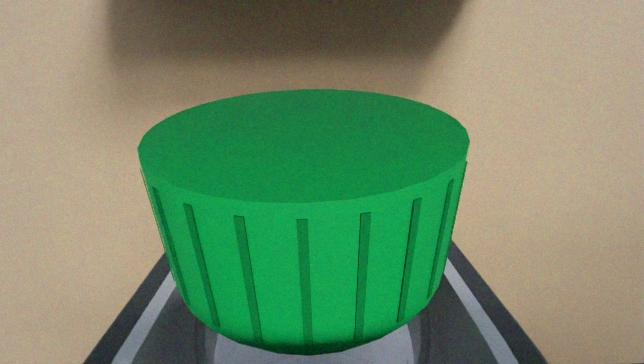

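Call:
{"name": "move", "arguments": {
  "target": {"side": "left", "x": 0.24, "y": 0.26, "z": 1.285, "quat_wxyz": [0.5, 0.5, -0.5, -0.5]},
  "min_time_s": 0.8
}}

Call:
{"name": "move", "arguments": {
  "target": {"side": "left", "x": 0.20, "y": 0.13, "z": 1.32, "quat_wxyz": [0.5, 0.5, -0.5, -0.5]},
  "min_time_s": 0.8
}}

Call:
{"name": "move", "arguments": {
  "target": {"side": "left", "x": 0.23, "y": -0.03, "z": 1.355, "quat_wxyz": [0.5, 0.5, -0.5, -0.5]},
  "min_time_s": 0.8
}}

Call:
{"name": "move", "arguments": {
  "target": {"side": "left", "x": 0.33, "y": -0.085, "z": 1.352, "quat_wxyz": [0.5, 0.5, -0.5, -0.5]},
  "min_time_s": 0.8
}}

Call:
{"name": "move", "arguments": {
  "target": {"side": "left", "x": 0.388, "y": -0.09, "z": 1.309, "quat_wxyz": [0.5, 0.5, -0.5, -0.5]},
  "min_time_s": 0.7,
  "cameras": ["left_wrist_camera"]
}}

Scene clock: 284.77 s.
Joint torques (N m): left_arm=[-13.22 12.12 11.57 -3.36 -1.95 -0.88 0.22] | right_arm=[-8.66 -16.83 -6.73 -6.48 -0.3 -1.71 0.29]
External joint torques (N m): left_arm=[-1.02 1.62 1.62 -0.25 -0.26 -0.39 0.21] | right_arm=[0.07 -1.1 0.82 0.86 -0.13 0.19 0.29]
Wrist force (N): left_arm=[0.9 -6.3 1.1] | right_arm=[2.5 4.7 0.5]
Wrist torque (N m): left_arm=[0.17 0.11 -0.02] | right_arm=[-0.31 -0.05 -0.06]
Wrist force, peak (N): left_arm=[3.1 -6.9 0.5] | right_arm=[3.3 6.1 0.7]
move: done
base_odometry: x=+3.723 y=-0.403 heading=-0.038
lidar_m: 0.48 0.51 0.70 1.25 2.04 3.00 5.35 3.03 2.50 1.89 0.69 0.51
base_status: not commanded
joint_positions: torso_squat_rad=+0.350 torso_shift_rad=+0.000 torso_pitch_rad=+0.000 torso_yaw_rad=+0.000 left_shoulder_pitch_rad=-0.339 left_shoulder_roll_rad=+1.204 left_shoulder_yaw_rad=-0.383 left_elbow_rad=-2.428 left_forearm_roll_rad=-0.135 left_wrist_pitch_rad=+1.083 left_hand_roll_rad=-0.246 left_gripper_m=+0.055 right_shoulder_pitch_rad=+0.089 right_shoulder_roll_rad=-0.722 right_shoulder_yaw_rad=-0.542 right_elbow_rad=-1.914 right_forearm_roll_rad=-1.163 right_wrist_pitch_rad=+0.558 right_hand_roll_rad=+1.899 right_gripper_m=+0.100 head_pan_rad=+0.000 head_tilt_rad=+0.300
joint_status: all done
wheel_motors_off: 0
motor_effort: left_wheel=+3(3) right_wheel=-2(3)
contact_limits: left_gripper_m 350 mA; right_gripper_m 350 mA
chest: x=-0.2280 y=-0.0002 z=+1.2475 quat_wxyz=(+1.000, +0.000, +0.000, +0.000) (m; base frame)
left_hand: x=+0.2400 y=+0.2600 z=+1.2848 quat_wxyz=(+0.500, +0.500, -0.500, -0.500) (m; base frame)
left_hand_status: reached (checked arc, planned for 0.8 s): 0 mm and 0.0 deg off.
right_hand: x=+0.2302 y=-0.4805 z=+1.2401 quat_wxyz=(+0.498, -0.500, -0.502, +0.500) (m; base frame)
pictures: none

Scene clock: 286.17 s.
Joint torques (N m): left_arm=[-14.69 6.58 7.28 -3.01 -2.02 -1.37 0.34] | right_arm=[-8.27 -16.46 -7.15 -6.56 -0.16 -1.85 0.18]
External joint torques (N m): left_arm=[-0.19 1.7 -0.68 -0.17 -0.24 -0.37 0.33] | right_arm=[0.46 -0.73 0.4 0.78 0.01 0.05 0.18]
Wrist force (N): left_arm=[0.8 -6.5 1.2] | right_arm=[3.1 5.0 0.9]
Wrist torque (N m): left_arm=[0.14 0.10 -0.01] | right_arm=[-0.29 0.05 -0.04]
Wrist force, peak (N): left_arm=[1.2 -7.3 1.5] | right_arm=[3.4 5.6 0.9]
move: done
base_odometry: x=+3.723 y=-0.403 heading=-0.038
lidar_m: 0.49 0.50 0.70 1.25 2.03 3.00 5.35 3.03 2.49 1.89 0.70 0.51
base_status: not commanded
joint_positions: torso_squat_rad=+0.350 torso_shift_rad=+0.000 torso_pitch_rad=+0.000 torso_yaw_rad=+0.000 left_shoulder_pitch_rad=-0.792 left_shoulder_roll_rad=+0.739 left_shoulder_yaw_rad=-0.687 left_elbow_rad=-2.545 left_forearm_roll_rad=-0.239 left_wrist_pitch_rad=+1.712 left_hand_roll_rad=-0.512 left_gripper_m=+0.055 right_shoulder_pitch_rad=+0.089 right_shoulder_roll_rad=-0.722 right_shoulder_yaw_rad=-0.542 right_elbow_rad=-1.914 right_forearm_roll_rad=-1.163 right_wrist_pitch_rad=+0.558 right_hand_roll_rad=+1.899 right_gripper_m=+0.100 head_pan_rad=+0.000 head_tilt_rad=+0.300
joint_status: all done
wheel_motors_off: 0
motor_effort: left_wheel=+2(3) right_wheel=-2(4)
contact_limits: left_gripper_m 350 mA; right_gripper_m 350 mA
chest: x=-0.2280 y=-0.0002 z=+1.2475 quat_wxyz=(+1.000, +0.000, +0.000, +0.000) (m; base frame)
left_hand: x=+0.1996 y=+0.1298 z=+1.3201 quat_wxyz=(+0.499, +0.499, -0.501, -0.501) (m; base frame)
left_hand_status: reached (checked arc, planned for 0.8 s): 0 mm and 0.1 deg off.
right_hand: x=+0.2302 y=-0.4805 z=+1.2401 quat_wxyz=(+0.498, -0.500, -0.502, +0.500) (m; base frame)
pictures: none

Scene clock: 287.40 s.
Joint torques (N m): left_arm=[-17.95 4.19 8.13 -2.89 -1.96 -1.04 0.03] | right_arm=[-8.11 -16.3 -7.12 -6.58 -0.22 -1.8 0.08]
External joint torques (N m): left_arm=[-0.45 1.61 -0.78 0.27 -0.22 -0.02 0.02] | right_arm=[0.62 -0.57 0.43 0.76 -0.05 0.1 0.09]
Wrist force (N): left_arm=[0.8 -6.7 1.2] | right_arm=[3.4 4.5 0.8]
Wrist torque (N m): left_arm=[0.19 0.11 -0.03] | right_arm=[-0.28 0.05 -0.07]
Wrist force, peak (N): left_arm=[0.4 -7.2 1.7] | right_arm=[3.4 5.6 1.1]
move: done
base_odometry: x=+3.723 y=-0.403 heading=-0.038
lidar_m: 0.49 0.51 0.71 1.25 2.04 3.00 5.35 3.04 2.50 1.89 0.70 0.51
base_status: not commanded
joint_positions: torso_squat_rad=+0.350 torso_shift_rad=+0.000 torso_pitch_rad=+0.000 torso_yaw_rad=+0.000 left_shoulder_pitch_rad=-1.202 left_shoulder_roll_rad=+0.239 left_shoulder_yaw_rad=-0.835 left_elbow_rad=-2.010 left_forearm_roll_rad=-0.353 left_wrist_pitch_rad=+1.816 left_hand_roll_rad=-0.527 left_gripper_m=+0.055 right_shoulder_pitch_rad=+0.089 right_shoulder_roll_rad=-0.722 right_shoulder_yaw_rad=-0.542 right_elbow_rad=-1.914 right_forearm_roll_rad=-1.163 right_wrist_pitch_rad=+0.558 right_hand_roll_rad=+1.899 right_gripper_m=+0.100 head_pan_rad=+0.000 head_tilt_rad=+0.300
joint_status: all done
wheel_motors_off: 0
motor_effort: left_wheel=+2(3) right_wheel=-3(4)
contact_limits: left_gripper_m 350 mA; right_gripper_m 350 mA
chest: x=-0.2280 y=-0.0002 z=+1.2475 quat_wxyz=(+1.000, +0.000, +0.000, +0.000) (m; base frame)
left_hand: x=+0.2293 y=-0.0297 z=+1.3550 quat_wxyz=(+0.500, +0.500, -0.500, -0.500) (m; base frame)
left_hand_status: reached (checked arc, planned for 0.8 s): 1 mm and 0.1 deg off.
right_hand: x=+0.2302 y=-0.4805 z=+1.2401 quat_wxyz=(+0.498, -0.500, -0.502, +0.500) (m; base frame)
pictures: none

Scene clock: 289.20 s.
Joint torques (N m): left_arm=[-22.29 5.96 9.81 -3.94 -2.14 -0.79 0.36] | right_arm=[-8.17 -17.01 -6.76 -6.62 -0.09 -1.72 0.13]
External joint torques (N m): left_arm=[-1.37 1 1.14 0.35 -0.29 -0.04 0.35] | right_arm=[0.56 -1.29 0.79 0.73 0.08 0.18 0.14]
Wrist force (N): left_arm=[0.8 -6.6 1.2] | right_arm=[2.8 5.1 1.1]
Wrist torque (N m): left_arm=[0.20 0.10 -0.17] | right_arm=[-0.32 0.00 -0.03]
Wrist force, peak (N): left_arm=[0.3 -7.5 1.9] | right_arm=[3.5 6.0 1.6]
move: done
base_odometry: x=+3.723 y=-0.403 heading=-0.038
lidar_m: 0.48 0.50 0.69 1.25 2.04 3.00 5.35 3.03 2.50 1.89 0.70 0.51
base_status: not commanded
joint_positions: torso_squat_rad=+0.350 torso_shift_rad=+0.000 torso_pitch_rad=+0.000 torso_yaw_rad=+0.000 left_shoulder_pitch_rad=-1.369 left_shoulder_roll_rad=+0.117 left_shoulder_yaw_rad=-0.818 left_elbow_rad=-1.397 left_forearm_roll_rad=-0.307 left_wrist_pitch_rad=+1.431 left_hand_roll_rad=-0.379 left_gripper_m=+0.055 right_shoulder_pitch_rad=+0.089 right_shoulder_roll_rad=-0.722 right_shoulder_yaw_rad=-0.542 right_elbow_rad=-1.914 right_forearm_roll_rad=-1.163 right_wrist_pitch_rad=+0.558 right_hand_roll_rad=+1.899 right_gripper_m=+0.100 head_pan_rad=+0.000 head_tilt_rad=+0.300
joint_status: all done
wheel_motors_off: 0
motor_effort: left_wheel=+3(3) right_wheel=-2(3)
contact_limits: left_gripper_m 350 mA; right_gripper_m 350 mA
chest: x=-0.2280 y=-0.0002 z=+1.2475 quat_wxyz=(+1.000, +0.000, +0.000, +0.000) (m; base frame)
left_hand: x=+0.3296 y=-0.0849 z=+1.3520 quat_wxyz=(+0.500, +0.500, -0.500, -0.500) (m; base frame)
left_hand_status: reached (checked arc, planned for 0.9 s): 0 mm and 0.1 deg off.
right_hand: x=+0.2302 y=-0.4805 z=+1.2401 quat_wxyz=(+0.498, -0.500, -0.502, +0.500) (m; base frame)
pictures: none

Scene clock: 290.37 s.
Joint torques (N m): left_arm=[-24.98 6.76 5.88 -4.72 -2.07 -0.52 0.29] | right_arm=[-7.98 -16.83 -6.83 -6.54 -0.06 -1.84 0.39]
External joint torques (N m): left_arm=[-2.31 0.83 -1.45 -0.05 -0.29 -0.07 0.28] | right_arm=[0.76 -1.11 0.72 0.81 0.12 0.06 0.39]
Wrist force (N): left_arm=[0.7 -6.6 1.0] | right_arm=[2.6 5.2 1.1]
Wrist torque (N m): left_arm=[0.18 0.10 -0.17] | right_arm=[-0.33 0.00 -0.05]
Wrist force, peak (N): left_arm=[3.1 -7.1 1.8] | right_arm=[4.1 5.5 0.6]
move: done
base_odometry: x=+3.723 y=-0.403 heading=-0.038
lidar_m: 0.48 0.50 0.70 1.25 2.04 3.00 5.36 3.04 2.50 1.89 0.70 0.51
base_status: not commanded
joint_positions: torso_squat_rad=+0.350 torso_shift_rad=+0.000 torso_pitch_rad=+0.000 torso_yaw_rad=+0.000 left_shoulder_pitch_rad=-1.402 left_shoulder_roll_rad=+0.058 left_shoulder_yaw_rad=-0.869 left_elbow_rad=-1.031 left_forearm_roll_rad=-0.344 left_wrist_pitch_rad=+1.165 left_hand_roll_rad=-0.220 left_gripper_m=+0.055 right_shoulder_pitch_rad=+0.089 right_shoulder_roll_rad=-0.722 right_shoulder_yaw_rad=-0.542 right_elbow_rad=-1.914 right_forearm_roll_rad=-1.163 right_wrist_pitch_rad=+0.558 right_hand_roll_rad=+1.899 right_gripper_m=+0.100 head_pan_rad=+0.000 head_tilt_rad=+0.300
joint_status: all done
wheel_motors_off: 0
motor_effort: left_wheel=+2(3) right_wheel=-3(3)
contact_limits: left_gripper_m 350 mA; right_gripper_m 350 mA
chest: x=-0.2280 y=-0.0002 z=+1.2475 quat_wxyz=(+1.000, +0.000, +0.000, +0.000) (m; base frame)
left_hand: x=+0.3872 y=-0.0895 z=+1.3090 quat_wxyz=(+0.499, +0.499, -0.500, -0.501) (m; base frame)
left_hand_status: reached (checked arc, planned for 0.7 s): 1 mm and 0.2 deg off.
right_hand: x=+0.2302 y=-0.4805 z=+1.2401 quat_wxyz=(+0.498, -0.500, -0.502, +0.500) (m; base frame)
pictures: left_wrist_camera
camera_calibration:
left_wrist_camera: T_world_to_cam=[[-0.0385378, -0.999243, -0.00531546, -0.0685815], [-0.467343, 0.0227253, -0.883784, 1.36714], [0.883236, -0.031575, -0.467865, 0.341865], [0, 0, 0, 1]] pos_world=[0.334334, -0.088804, 1.36784]

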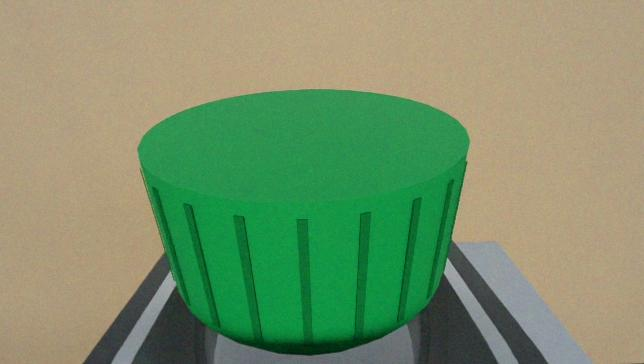

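Call:
{"name": "move", "arguments": {
  "target": {"side": "left", "x": 0.388, "y": -0.09, "z": 1.3055, "quat_wxyz": [0.5, 0.5, -0.5, -0.5]},
  "min_time_s": 0.3
}}

Call:
{"name": "move", "arguments": {
  "target": {"side": "left", "x": 0.388, "y": -0.09, "z": 1.303, "quat_wxyz": [0.5, 0.5, -0.5, -0.5]},
  "min_time_s": 0.3
}}

Scene clock: 291.40 s.
Joint torques (N m): left_arm=[-23.91 6.12 5.16 -4.15 -2.18 -0.52 0.47] | right_arm=[-8.35 -16.75 -7.07 -6.68 -0.14 -1.79 0.22]
External joint torques (N m): left_arm=[-1.23 0.22 -2.08 0.53 -0.4 -0.1 0.45] | right_arm=[0.39 -1.02 0.48 0.66 0.03 0.11 0.23]
Wrist force (N): left_arm=[0.9 -6.7 0.9] | right_arm=[2.7 5.5 0.9]
Wrist torque (N m): left_arm=[0.19 0.10 -0.17] | right_arm=[-0.43 -0.01 -0.03]
Wrist force, peak (N): left_arm=[0.9 -6.9 1.0] | right_arm=[3.5 5.6 1.2]
move: done
base_odometry: x=+3.723 y=-0.403 heading=-0.038
lidar_m: 0.48 0.51 0.71 1.25 2.04 3.00 5.35 3.03 2.49 1.89 0.70 0.51
base_status: not commanded
joint_positions: torso_squat_rad=+0.350 torso_shift_rad=+0.000 torso_pitch_rad=+0.000 torso_yaw_rad=+0.000 left_shoulder_pitch_rad=-1.401 left_shoulder_roll_rad=+0.052 left_shoulder_yaw_rad=-0.873 left_elbow_rad=-1.018 left_forearm_roll_rad=-0.351 left_wrist_pitch_rad=+1.160 left_hand_roll_rad=-0.209 left_gripper_m=+0.055 right_shoulder_pitch_rad=+0.089 right_shoulder_roll_rad=-0.722 right_shoulder_yaw_rad=-0.542 right_elbow_rad=-1.914 right_forearm_roll_rad=-1.163 right_wrist_pitch_rad=+0.558 right_hand_roll_rad=+1.899 right_gripper_m=+0.100 head_pan_rad=+0.000 head_tilt_rad=+0.300
joint_status: all done
wheel_motors_off: 0
motor_effort: left_wheel=+3(3) right_wheel=-3(4)
contact_limits: left_gripper_m 350 mA; right_gripper_m 350 mA
chest: x=-0.2280 y=-0.0002 z=+1.2475 quat_wxyz=(+1.000, +0.000, +0.000, +0.000) (m; base frame)
left_hand: x=+0.3880 y=-0.0898 z=+1.3058 quat_wxyz=(+0.500, +0.500, -0.500, -0.500) (m; base frame)
left_hand_status: reached (checked arc, planned for 0.3 s): 0 mm and 0.0 deg off.
right_hand: x=+0.2302 y=-0.4805 z=+1.2401 quat_wxyz=(+0.498, -0.500, -0.502, +0.500) (m; base frame)
pictures: none

Scene clock: 292.03 s.
Joint torques (N m): left_arm=[-23.57 5.78 5 -4.11 -2.18 -0.68 0.52] | right_arm=[-8.4 -15.81 -6.9 -6.61 -0.41 -1.79 0.27]
External joint torques (N m): left_arm=[-0.89 -0.04 -2.24 0.58 -0.4 -0.27 0.5] | right_arm=[0.33 -0.09 0.64 0.74 -0.23 0.11 0.28]
Wrist force (N): left_arm=[0.8 -6.4 1.2] | right_arm=[3.3 5.2 0.3]
Wrist torque (N m): left_arm=[0.16 0.10 -0.16] | right_arm=[-0.36 0.09 -0.06]
Wrist force, peak (N): left_arm=[0.7 -6.8 0.8] | right_arm=[3.2 5.4 1.5]
move: done
base_odometry: x=+3.723 y=-0.403 heading=-0.038
lidar_m: 0.49 0.51 0.69 1.25 2.04 3.01 5.35 3.03 2.49 1.89 0.69 0.51
base_status: not commanded
joint_positions: torso_squat_rad=+0.350 torso_shift_rad=+0.000 torso_pitch_rad=+0.000 torso_yaw_rad=+0.000 left_shoulder_pitch_rad=-1.396 left_shoulder_roll_rad=+0.050 left_shoulder_yaw_rad=-0.876 left_elbow_rad=-1.016 left_forearm_roll_rad=-0.356 left_wrist_pitch_rad=+1.159 left_hand_roll_rad=-0.204 left_gripper_m=+0.055 right_shoulder_pitch_rad=+0.089 right_shoulder_roll_rad=-0.722 right_shoulder_yaw_rad=-0.542 right_elbow_rad=-1.914 right_forearm_roll_rad=-1.163 right_wrist_pitch_rad=+0.558 right_hand_roll_rad=+1.899 right_gripper_m=+0.100 head_pan_rad=+0.000 head_tilt_rad=+0.300
joint_status: all done
wheel_motors_off: 0
motor_effort: left_wheel=+3(3) right_wheel=-2(3)
contact_limits: left_gripper_m 350 mA; right_gripper_m 350 mA
chest: x=-0.2280 y=-0.0002 z=+1.2475 quat_wxyz=(+1.000, +0.000, +0.000, +0.000) (m; base frame)
left_hand: x=+0.3880 y=-0.0899 z=+1.3033 quat_wxyz=(+0.500, +0.500, -0.500, -0.500) (m; base frame)
left_hand_status: reached (checked arc, planned for 0.3 s): 0 mm and 0.0 deg off.
right_hand: x=+0.2302 y=-0.4805 z=+1.2401 quat_wxyz=(+0.498, -0.500, -0.502, +0.500) (m; base frame)
pictures: none

Call:
{"name": "move", "arguments": {
  "target": {"side": "left", "x": 0.388, "y": -0.09, "z": 1.3005, "quat_wxyz": [0.5, 0.5, -0.5, -0.5]},
  "min_time_s": 0.3
}}

Call:
{"name": "move", "arguments": {
  "target": {"side": "left", "x": 0.388, "y": -0.09, "z": 1.298, "quat_wxyz": [0.5, 0.5, -0.5, -0.5]},
  "min_time_s": 0.3
}}

Scene clock: 294.33 s.
Joint torques (N m): left_arm=[-20.86 4.59 4.06 -3.47 -0.88 -0.5 0.57] | right_arm=[-8.22 -16.52 -6.8 -6.73 -0.19 -1.67 0.18]
External joint torques (N m): left_arm=[1.81 -1.18 -3.17 1.24 0.9 -0.1 0.56] | right_arm=[0.51 -0.8 0.74 0.61 -0.02 0.23 0.19]
Wrist force (N): left_arm=[0.6 0.1 -0.9] | right_arm=[3.1 4.5 1.4]
Wrist torque (N m): left_arm=[0.21 0.09 -0.16] | right_arm=[-0.27 0.02 -0.05]
Wrist force, peak (N): left_arm=[0.9 -6.9 1.3] | right_arm=[3.7 6.0 0.5]
move: done
base_odometry: x=+3.723 y=-0.403 heading=-0.038
lidar_m: 0.49 0.51 0.71 1.26 2.04 3.00 5.35 3.03 2.50 1.89 0.69 0.51
base_status: not commanded
joint_positions: torso_squat_rad=+0.350 torso_shift_rad=+0.000 torso_pitch_rad=+0.000 torso_yaw_rad=+0.000 left_shoulder_pitch_rad=-1.393 left_shoulder_roll_rad=+0.049 left_shoulder_yaw_rad=-0.879 left_elbow_rad=-1.015 left_forearm_roll_rad=-0.361 left_wrist_pitch_rad=+1.157 left_hand_roll_rad=-0.199 left_gripper_m=+0.055 right_shoulder_pitch_rad=+0.089 right_shoulder_roll_rad=-0.722 right_shoulder_yaw_rad=-0.542 right_elbow_rad=-1.914 right_forearm_roll_rad=-1.163 right_wrist_pitch_rad=+0.558 right_hand_roll_rad=+1.899 right_gripper_m=+0.100 head_pan_rad=+0.000 head_tilt_rad=+0.300
joint_status: all done
wheel_motors_off: 0
motor_effort: left_wheel=+3(3) right_wheel=-2(3)
contact_limits: left_gripper_m 350 mA; right_gripper_m 350 mA
chest: x=-0.2280 y=-0.0002 z=+1.2475 quat_wxyz=(+1.000, +0.000, +0.000, +0.000) (m; base frame)
left_hand: x=+0.3881 y=-0.0899 z=+1.3014 quat_wxyz=(+0.500, +0.500, -0.500, -0.500) (m; base frame)
left_hand_status: reached (checked arc, planned for 0.3 s): 1 mm and 0.1 deg off.
right_hand: x=+0.2302 y=-0.4805 z=+1.2401 quat_wxyz=(+0.498, -0.500, -0.502, +0.500) (m; base frame)
pictures: none

Scene clock: 294.97 s.
Joint torques (N m): left_arm=[-14.21 1.89 2.1 -2.07 0.97 0.13 0.46] | right_arm=[-8.69 -16.62 -7.22 -6.45 -0.21 -1.85 0.13]
External joint torques (N m): left_arm=[8.45 -3.84 -5.12 2.63 2.75 0.53 0.44] | right_arm=[0.05 -0.89 0.32 0.9 -0.04 0.05 0.14]
Wrist force (N): left_arm=[0.8 10.2 -4.7] | right_arm=[3.0 5.0 1.1]
Wrist torque (N m): left_arm=[0.24 0.13 -0.14] | right_arm=[-0.24 0.03 -0.02]
Wrist force, peak (N): left_arm=[0.9 11.0 -5.0] | right_arm=[3.4 5.5 1.1]
move: done
base_odometry: x=+3.723 y=-0.403 heading=-0.038
lidar_m: 0.49 0.51 0.70 1.26 2.04 3.00 5.35 3.03 2.50 1.89 0.70 0.51
base_status: not commanded
joint_positions: torso_squat_rad=+0.350 torso_shift_rad=+0.000 torso_pitch_rad=+0.000 torso_yaw_rad=+0.000 left_shoulder_pitch_rad=-1.390 left_shoulder_roll_rad=+0.048 left_shoulder_yaw_rad=-0.882 left_elbow_rad=-1.014 left_forearm_roll_rad=-0.365 left_wrist_pitch_rad=+1.156 left_hand_roll_rad=-0.194 left_gripper_m=+0.055 right_shoulder_pitch_rad=+0.089 right_shoulder_roll_rad=-0.722 right_shoulder_yaw_rad=-0.542 right_elbow_rad=-1.914 right_forearm_roll_rad=-1.163 right_wrist_pitch_rad=+0.558 right_hand_roll_rad=+1.899 right_gripper_m=+0.100 head_pan_rad=+0.000 head_tilt_rad=+0.300
joint_status: all done
wheel_motors_off: 0
motor_effort: left_wheel=+2(3) right_wheel=-2(3)
contact_limits: left_gripper_m 350 mA; right_gripper_m 350 mA
chest: x=-0.2281 y=-0.0002 z=+1.2475 quat_wxyz=(+1.000, +0.000, +0.000, +0.000) (m; base frame)
left_hand: x=+0.3881 y=-0.0899 z=+1.3003 quat_wxyz=(+0.499, +0.501, -0.501, -0.499) (m; base frame)
left_hand_status: reached (checked arc, planned for 0.3 s): 2 mm and 0.2 deg off.
right_hand: x=+0.2302 y=-0.4805 z=+1.2402 quat_wxyz=(+0.498, -0.500, -0.502, +0.500) (m; base frame)
pictures: none

Call:
{"name": "move", "arguments": {
  "joints": {"left_gripper_m": 0.085}
}}

Call:
{"name": "move", "arguments": {
  "target": {"side": "left", "x": 0.31, "y": -0.07, "z": 1.31, "quat_wxyz": [0.5, 0.5, -0.5, -0.5]},
  "min_time_s": 0.6,
  "cameras": ["left_wrist_camera"]
}}

Call:
{"name": "move", "arguments": {
  "target": {"side": "left", "x": 0.22, "y": -0.02, "z": 1.34, "quat_wxyz": [0.5, 0.5, -0.5, -0.5]},
  "min_time_s": 0.7,
  "cameras": ["left_wrist_camera"]
}}

Scene clock: 297.07 s.
Joint torques (N m): left_arm=[-22.46 5.51 4.97 -3.93 -1.52 -0.21 0.58] | right_arm=[-7.64 -16.02 -6.96 -6.9 -0.24 -1.54 0.04]
External joint torques (N m): left_arm=[0.2 -0.19 -2.25 0.79 0.26 0.18 0.56] | right_arm=[1.09 -0.29 0.59 0.44 -0.06 0.36 0.04]
Wrist force (N): left_arm=[0.5 -5.2 0.9] | right_arm=[2.6 4.7 0.5]
Wrist torque (N m): left_arm=[0.20 0.07 -0.15] | right_arm=[-0.26 -0.02 -0.06]
Wrist force, peak (N): left_arm=[1.0 10.5 -5.0] | right_arm=[2.9 6.0 0.5]
move: done
base_odometry: x=+3.723 y=-0.403 heading=-0.038
lidar_m: 0.49 0.51 0.70 1.25 2.04 3.00 5.35 3.04 2.50 1.89 0.70 0.51
base_status: not commanded
joint_positions: torso_squat_rad=+0.350 torso_shift_rad=+0.000 torso_pitch_rad=+0.000 torso_yaw_rad=+0.000 left_shoulder_pitch_rad=-1.388 left_shoulder_roll_rad=+0.048 left_shoulder_yaw_rad=-0.882 left_elbow_rad=-1.014 left_forearm_roll_rad=-0.365 left_wrist_pitch_rad=+1.156 left_hand_roll_rad=-0.194 left_gripper_m=+0.085 right_shoulder_pitch_rad=+0.089 right_shoulder_roll_rad=-0.722 right_shoulder_yaw_rad=-0.542 right_elbow_rad=-1.914 right_forearm_roll_rad=-1.163 right_wrist_pitch_rad=+0.558 right_hand_roll_rad=+1.899 right_gripper_m=+0.100 head_pan_rad=+0.000 head_tilt_rad=+0.300
joint_status: all done
wheel_motors_off: 0
motor_effort: left_wheel=+2(3) right_wheel=-3(4)
contact_limits: left_gripper_m 350 mA; right_gripper_m 350 mA
chest: x=-0.2281 y=-0.0002 z=+1.2475 quat_wxyz=(+1.000, +0.000, +0.000, +0.000) (m; base frame)
left_hand: x=+0.3880 y=-0.0899 z=+1.2986 quat_wxyz=(+0.500, +0.500, -0.500, -0.500) (m; base frame)
right_hand: x=+0.2302 y=-0.4805 z=+1.2402 quat_wxyz=(+0.498, -0.500, -0.502, +0.500) (m; base frame)
pictures: none

Scene clock: 298.93 s.
Joint torques (N m): left_arm=[-21.29 4.02 7.85 -5.11 -1.94 -0.87 0.29] | right_arm=[-8.34 -16.23 -5.76 -6.34 -0.22 -1.88 0.22]
External joint torques (N m): left_arm=[-1.18 0.86 -1.2 -0.54 -0.04 -0.19 0.28] | right_arm=[0.39 -0.51 1.78 1 -0.04 0.02 0.23]
Wrist force (N): left_arm=[0.9 -5.1 1.1] | right_arm=[2.8 4.8 0.7]
Wrist torque (N m): left_arm=[0.18 0.13 -0.05] | right_arm=[-0.27 0.04 -0.08]
Wrist force, peak (N): left_arm=[1.5 -6.0 1.8] | right_arm=[3.2 5.9 1.1]
move: done
base_odometry: x=+3.723 y=-0.403 heading=-0.038
lidar_m: 0.48 0.51 0.70 1.25 2.03 3.00 5.35 3.03 2.51 1.89 0.70 0.50
base_status: not commanded
joint_positions: torso_squat_rad=+0.350 torso_shift_rad=+0.000 torso_pitch_rad=+0.000 torso_yaw_rad=+0.000 left_shoulder_pitch_rad=-1.236 left_shoulder_roll_rad=+0.153 left_shoulder_yaw_rad=-0.893 left_elbow_rad=-1.548 left_forearm_roll_rad=-0.384 left_wrist_pitch_rad=+1.490 left_hand_roll_rad=-0.341 left_gripper_m=+0.085 right_shoulder_pitch_rad=+0.089 right_shoulder_roll_rad=-0.722 right_shoulder_yaw_rad=-0.542 right_elbow_rad=-1.914 right_forearm_roll_rad=-1.163 right_wrist_pitch_rad=+0.558 right_hand_roll_rad=+1.899 right_gripper_m=+0.100 head_pan_rad=+0.000 head_tilt_rad=+0.300
joint_status: all done
wheel_motors_off: 0
motor_effort: left_wheel=+2(3) right_wheel=-2(3)
contact_limits: left_gripper_m 350 mA; right_gripper_m 350 mA
chest: x=-0.2281 y=-0.0002 z=+1.2475 quat_wxyz=(+1.000, +0.000, +0.000, +0.000) (m; base frame)
left_hand: x=+0.3104 y=-0.0702 z=+1.3101 quat_wxyz=(+0.501, +0.501, -0.499, -0.499) (m; base frame)
left_hand_status: reached (checked arc, planned for 0.8 s): 0 mm and 0.3 deg off.
right_hand: x=+0.2302 y=-0.4805 z=+1.2402 quat_wxyz=(+0.498, -0.500, -0.502, +0.500) (m; base frame)
pictures: left_wrist_camera
camera_calibration:
left_wrist_camera: T_world_to_cam=[[-0.031768, -0.999483, -0.0049581, -0.0547977], [-0.466, 0.0191996, -0.884576, 1.33215], [0.884214, -0.0257907, -0.466369, 0.408955], [0, 0, 0, 1]] pos_world=[0.257438, -0.0697989, 1.36884]

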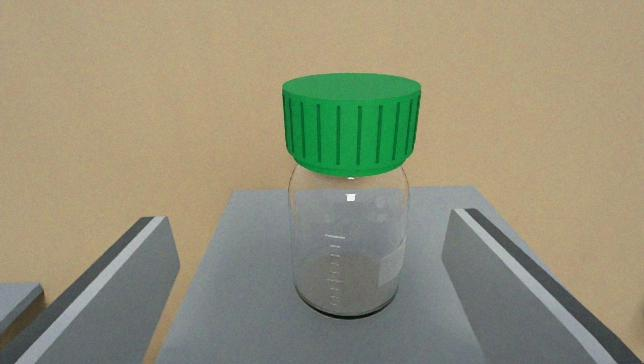

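Scene clock: 300.57 s.
Joint torques (N m): left_arm=[-17.44 2.81 9.84 -3.65 -1.73 -1.2 0.34] | right_arm=[-8.44 -16.59 -6.58 -6.77 -0.23 -1.63 0.23]
External joint torques (N m): left_arm=[-0.43 0.76 1.11 -0.27 0 -0.16 0.33] | right_arm=[0.3 -0.87 0.96 0.57 -0.06 0.28 0.24]
Wrist force (N): left_arm=[0.8 -4.9 1.4] | right_arm=[3.1 5.1 0.7]
Wrist torque (N m): left_arm=[0.16 0.11 -0.03] | right_arm=[-0.36 0.00 -0.04]
Wrist force, peak (N): left_arm=[0.5 -5.7 0.8] | right_arm=[3.3 5.7 1.6]
move: done
base_odometry: x=+3.723 y=-0.403 heading=-0.038
lidar_m: 0.48 0.51 0.70 1.26 2.04 3.00 5.35 3.03 2.49 1.89 0.70 0.50
base_status: not commanded
joint_positions: torso_squat_rad=+0.350 torso_shift_rad=+0.000 torso_pitch_rad=+0.000 torso_yaw_rad=+0.000 left_shoulder_pitch_rad=-1.141 left_shoulder_roll_rad=+0.253 left_shoulder_yaw_rad=-0.861 left_elbow_rad=-2.077 left_forearm_roll_rad=-0.397 left_wrist_pitch_rad=+1.832 left_hand_roll_rad=-0.532 left_gripper_m=+0.085 right_shoulder_pitch_rad=+0.089 right_shoulder_roll_rad=-0.722 right_shoulder_yaw_rad=-0.542 right_elbow_rad=-1.914 right_forearm_roll_rad=-1.163 right_wrist_pitch_rad=+0.558 right_hand_roll_rad=+1.899 right_gripper_m=+0.100 head_pan_rad=+0.000 head_tilt_rad=+0.300
joint_status: all done
wheel_motors_off: 0
motor_effort: left_wheel=+3(3) right_wheel=-3(3)
contact_limits: left_gripper_m 350 mA; right_gripper_m 350 mA
chest: x=-0.2281 y=-0.0002 z=+1.2475 quat_wxyz=(+1.000, +0.000, +0.000, +0.000) (m; base frame)
left_hand: x=+0.2199 y=-0.0201 z=+1.3401 quat_wxyz=(+0.500, +0.500, -0.500, -0.500) (m; base frame)
left_hand_status: reached (checked arc, planned for 0.8 s): 0 mm and 0.0 deg off.
right_hand: x=+0.2302 y=-0.4805 z=+1.2402 quat_wxyz=(+0.498, -0.500, -0.502, +0.500) (m; base frame)
pictures: left_wrist_camera
camera_calibration:
left_wrist_camera: T_world_to_cam=[[-0.0361167, -0.999334, -0.00525985, -0.00609838], [-0.466601, 0.0215172, -0.884206, 1.31522], [0.88373, -0.0294804, -0.467067, 0.505163], [0, 0, 0, 1]] pos_world=[0.167037, -0.0195019, 1.39884]

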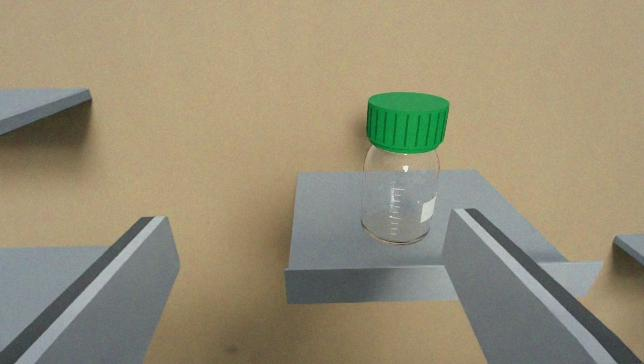

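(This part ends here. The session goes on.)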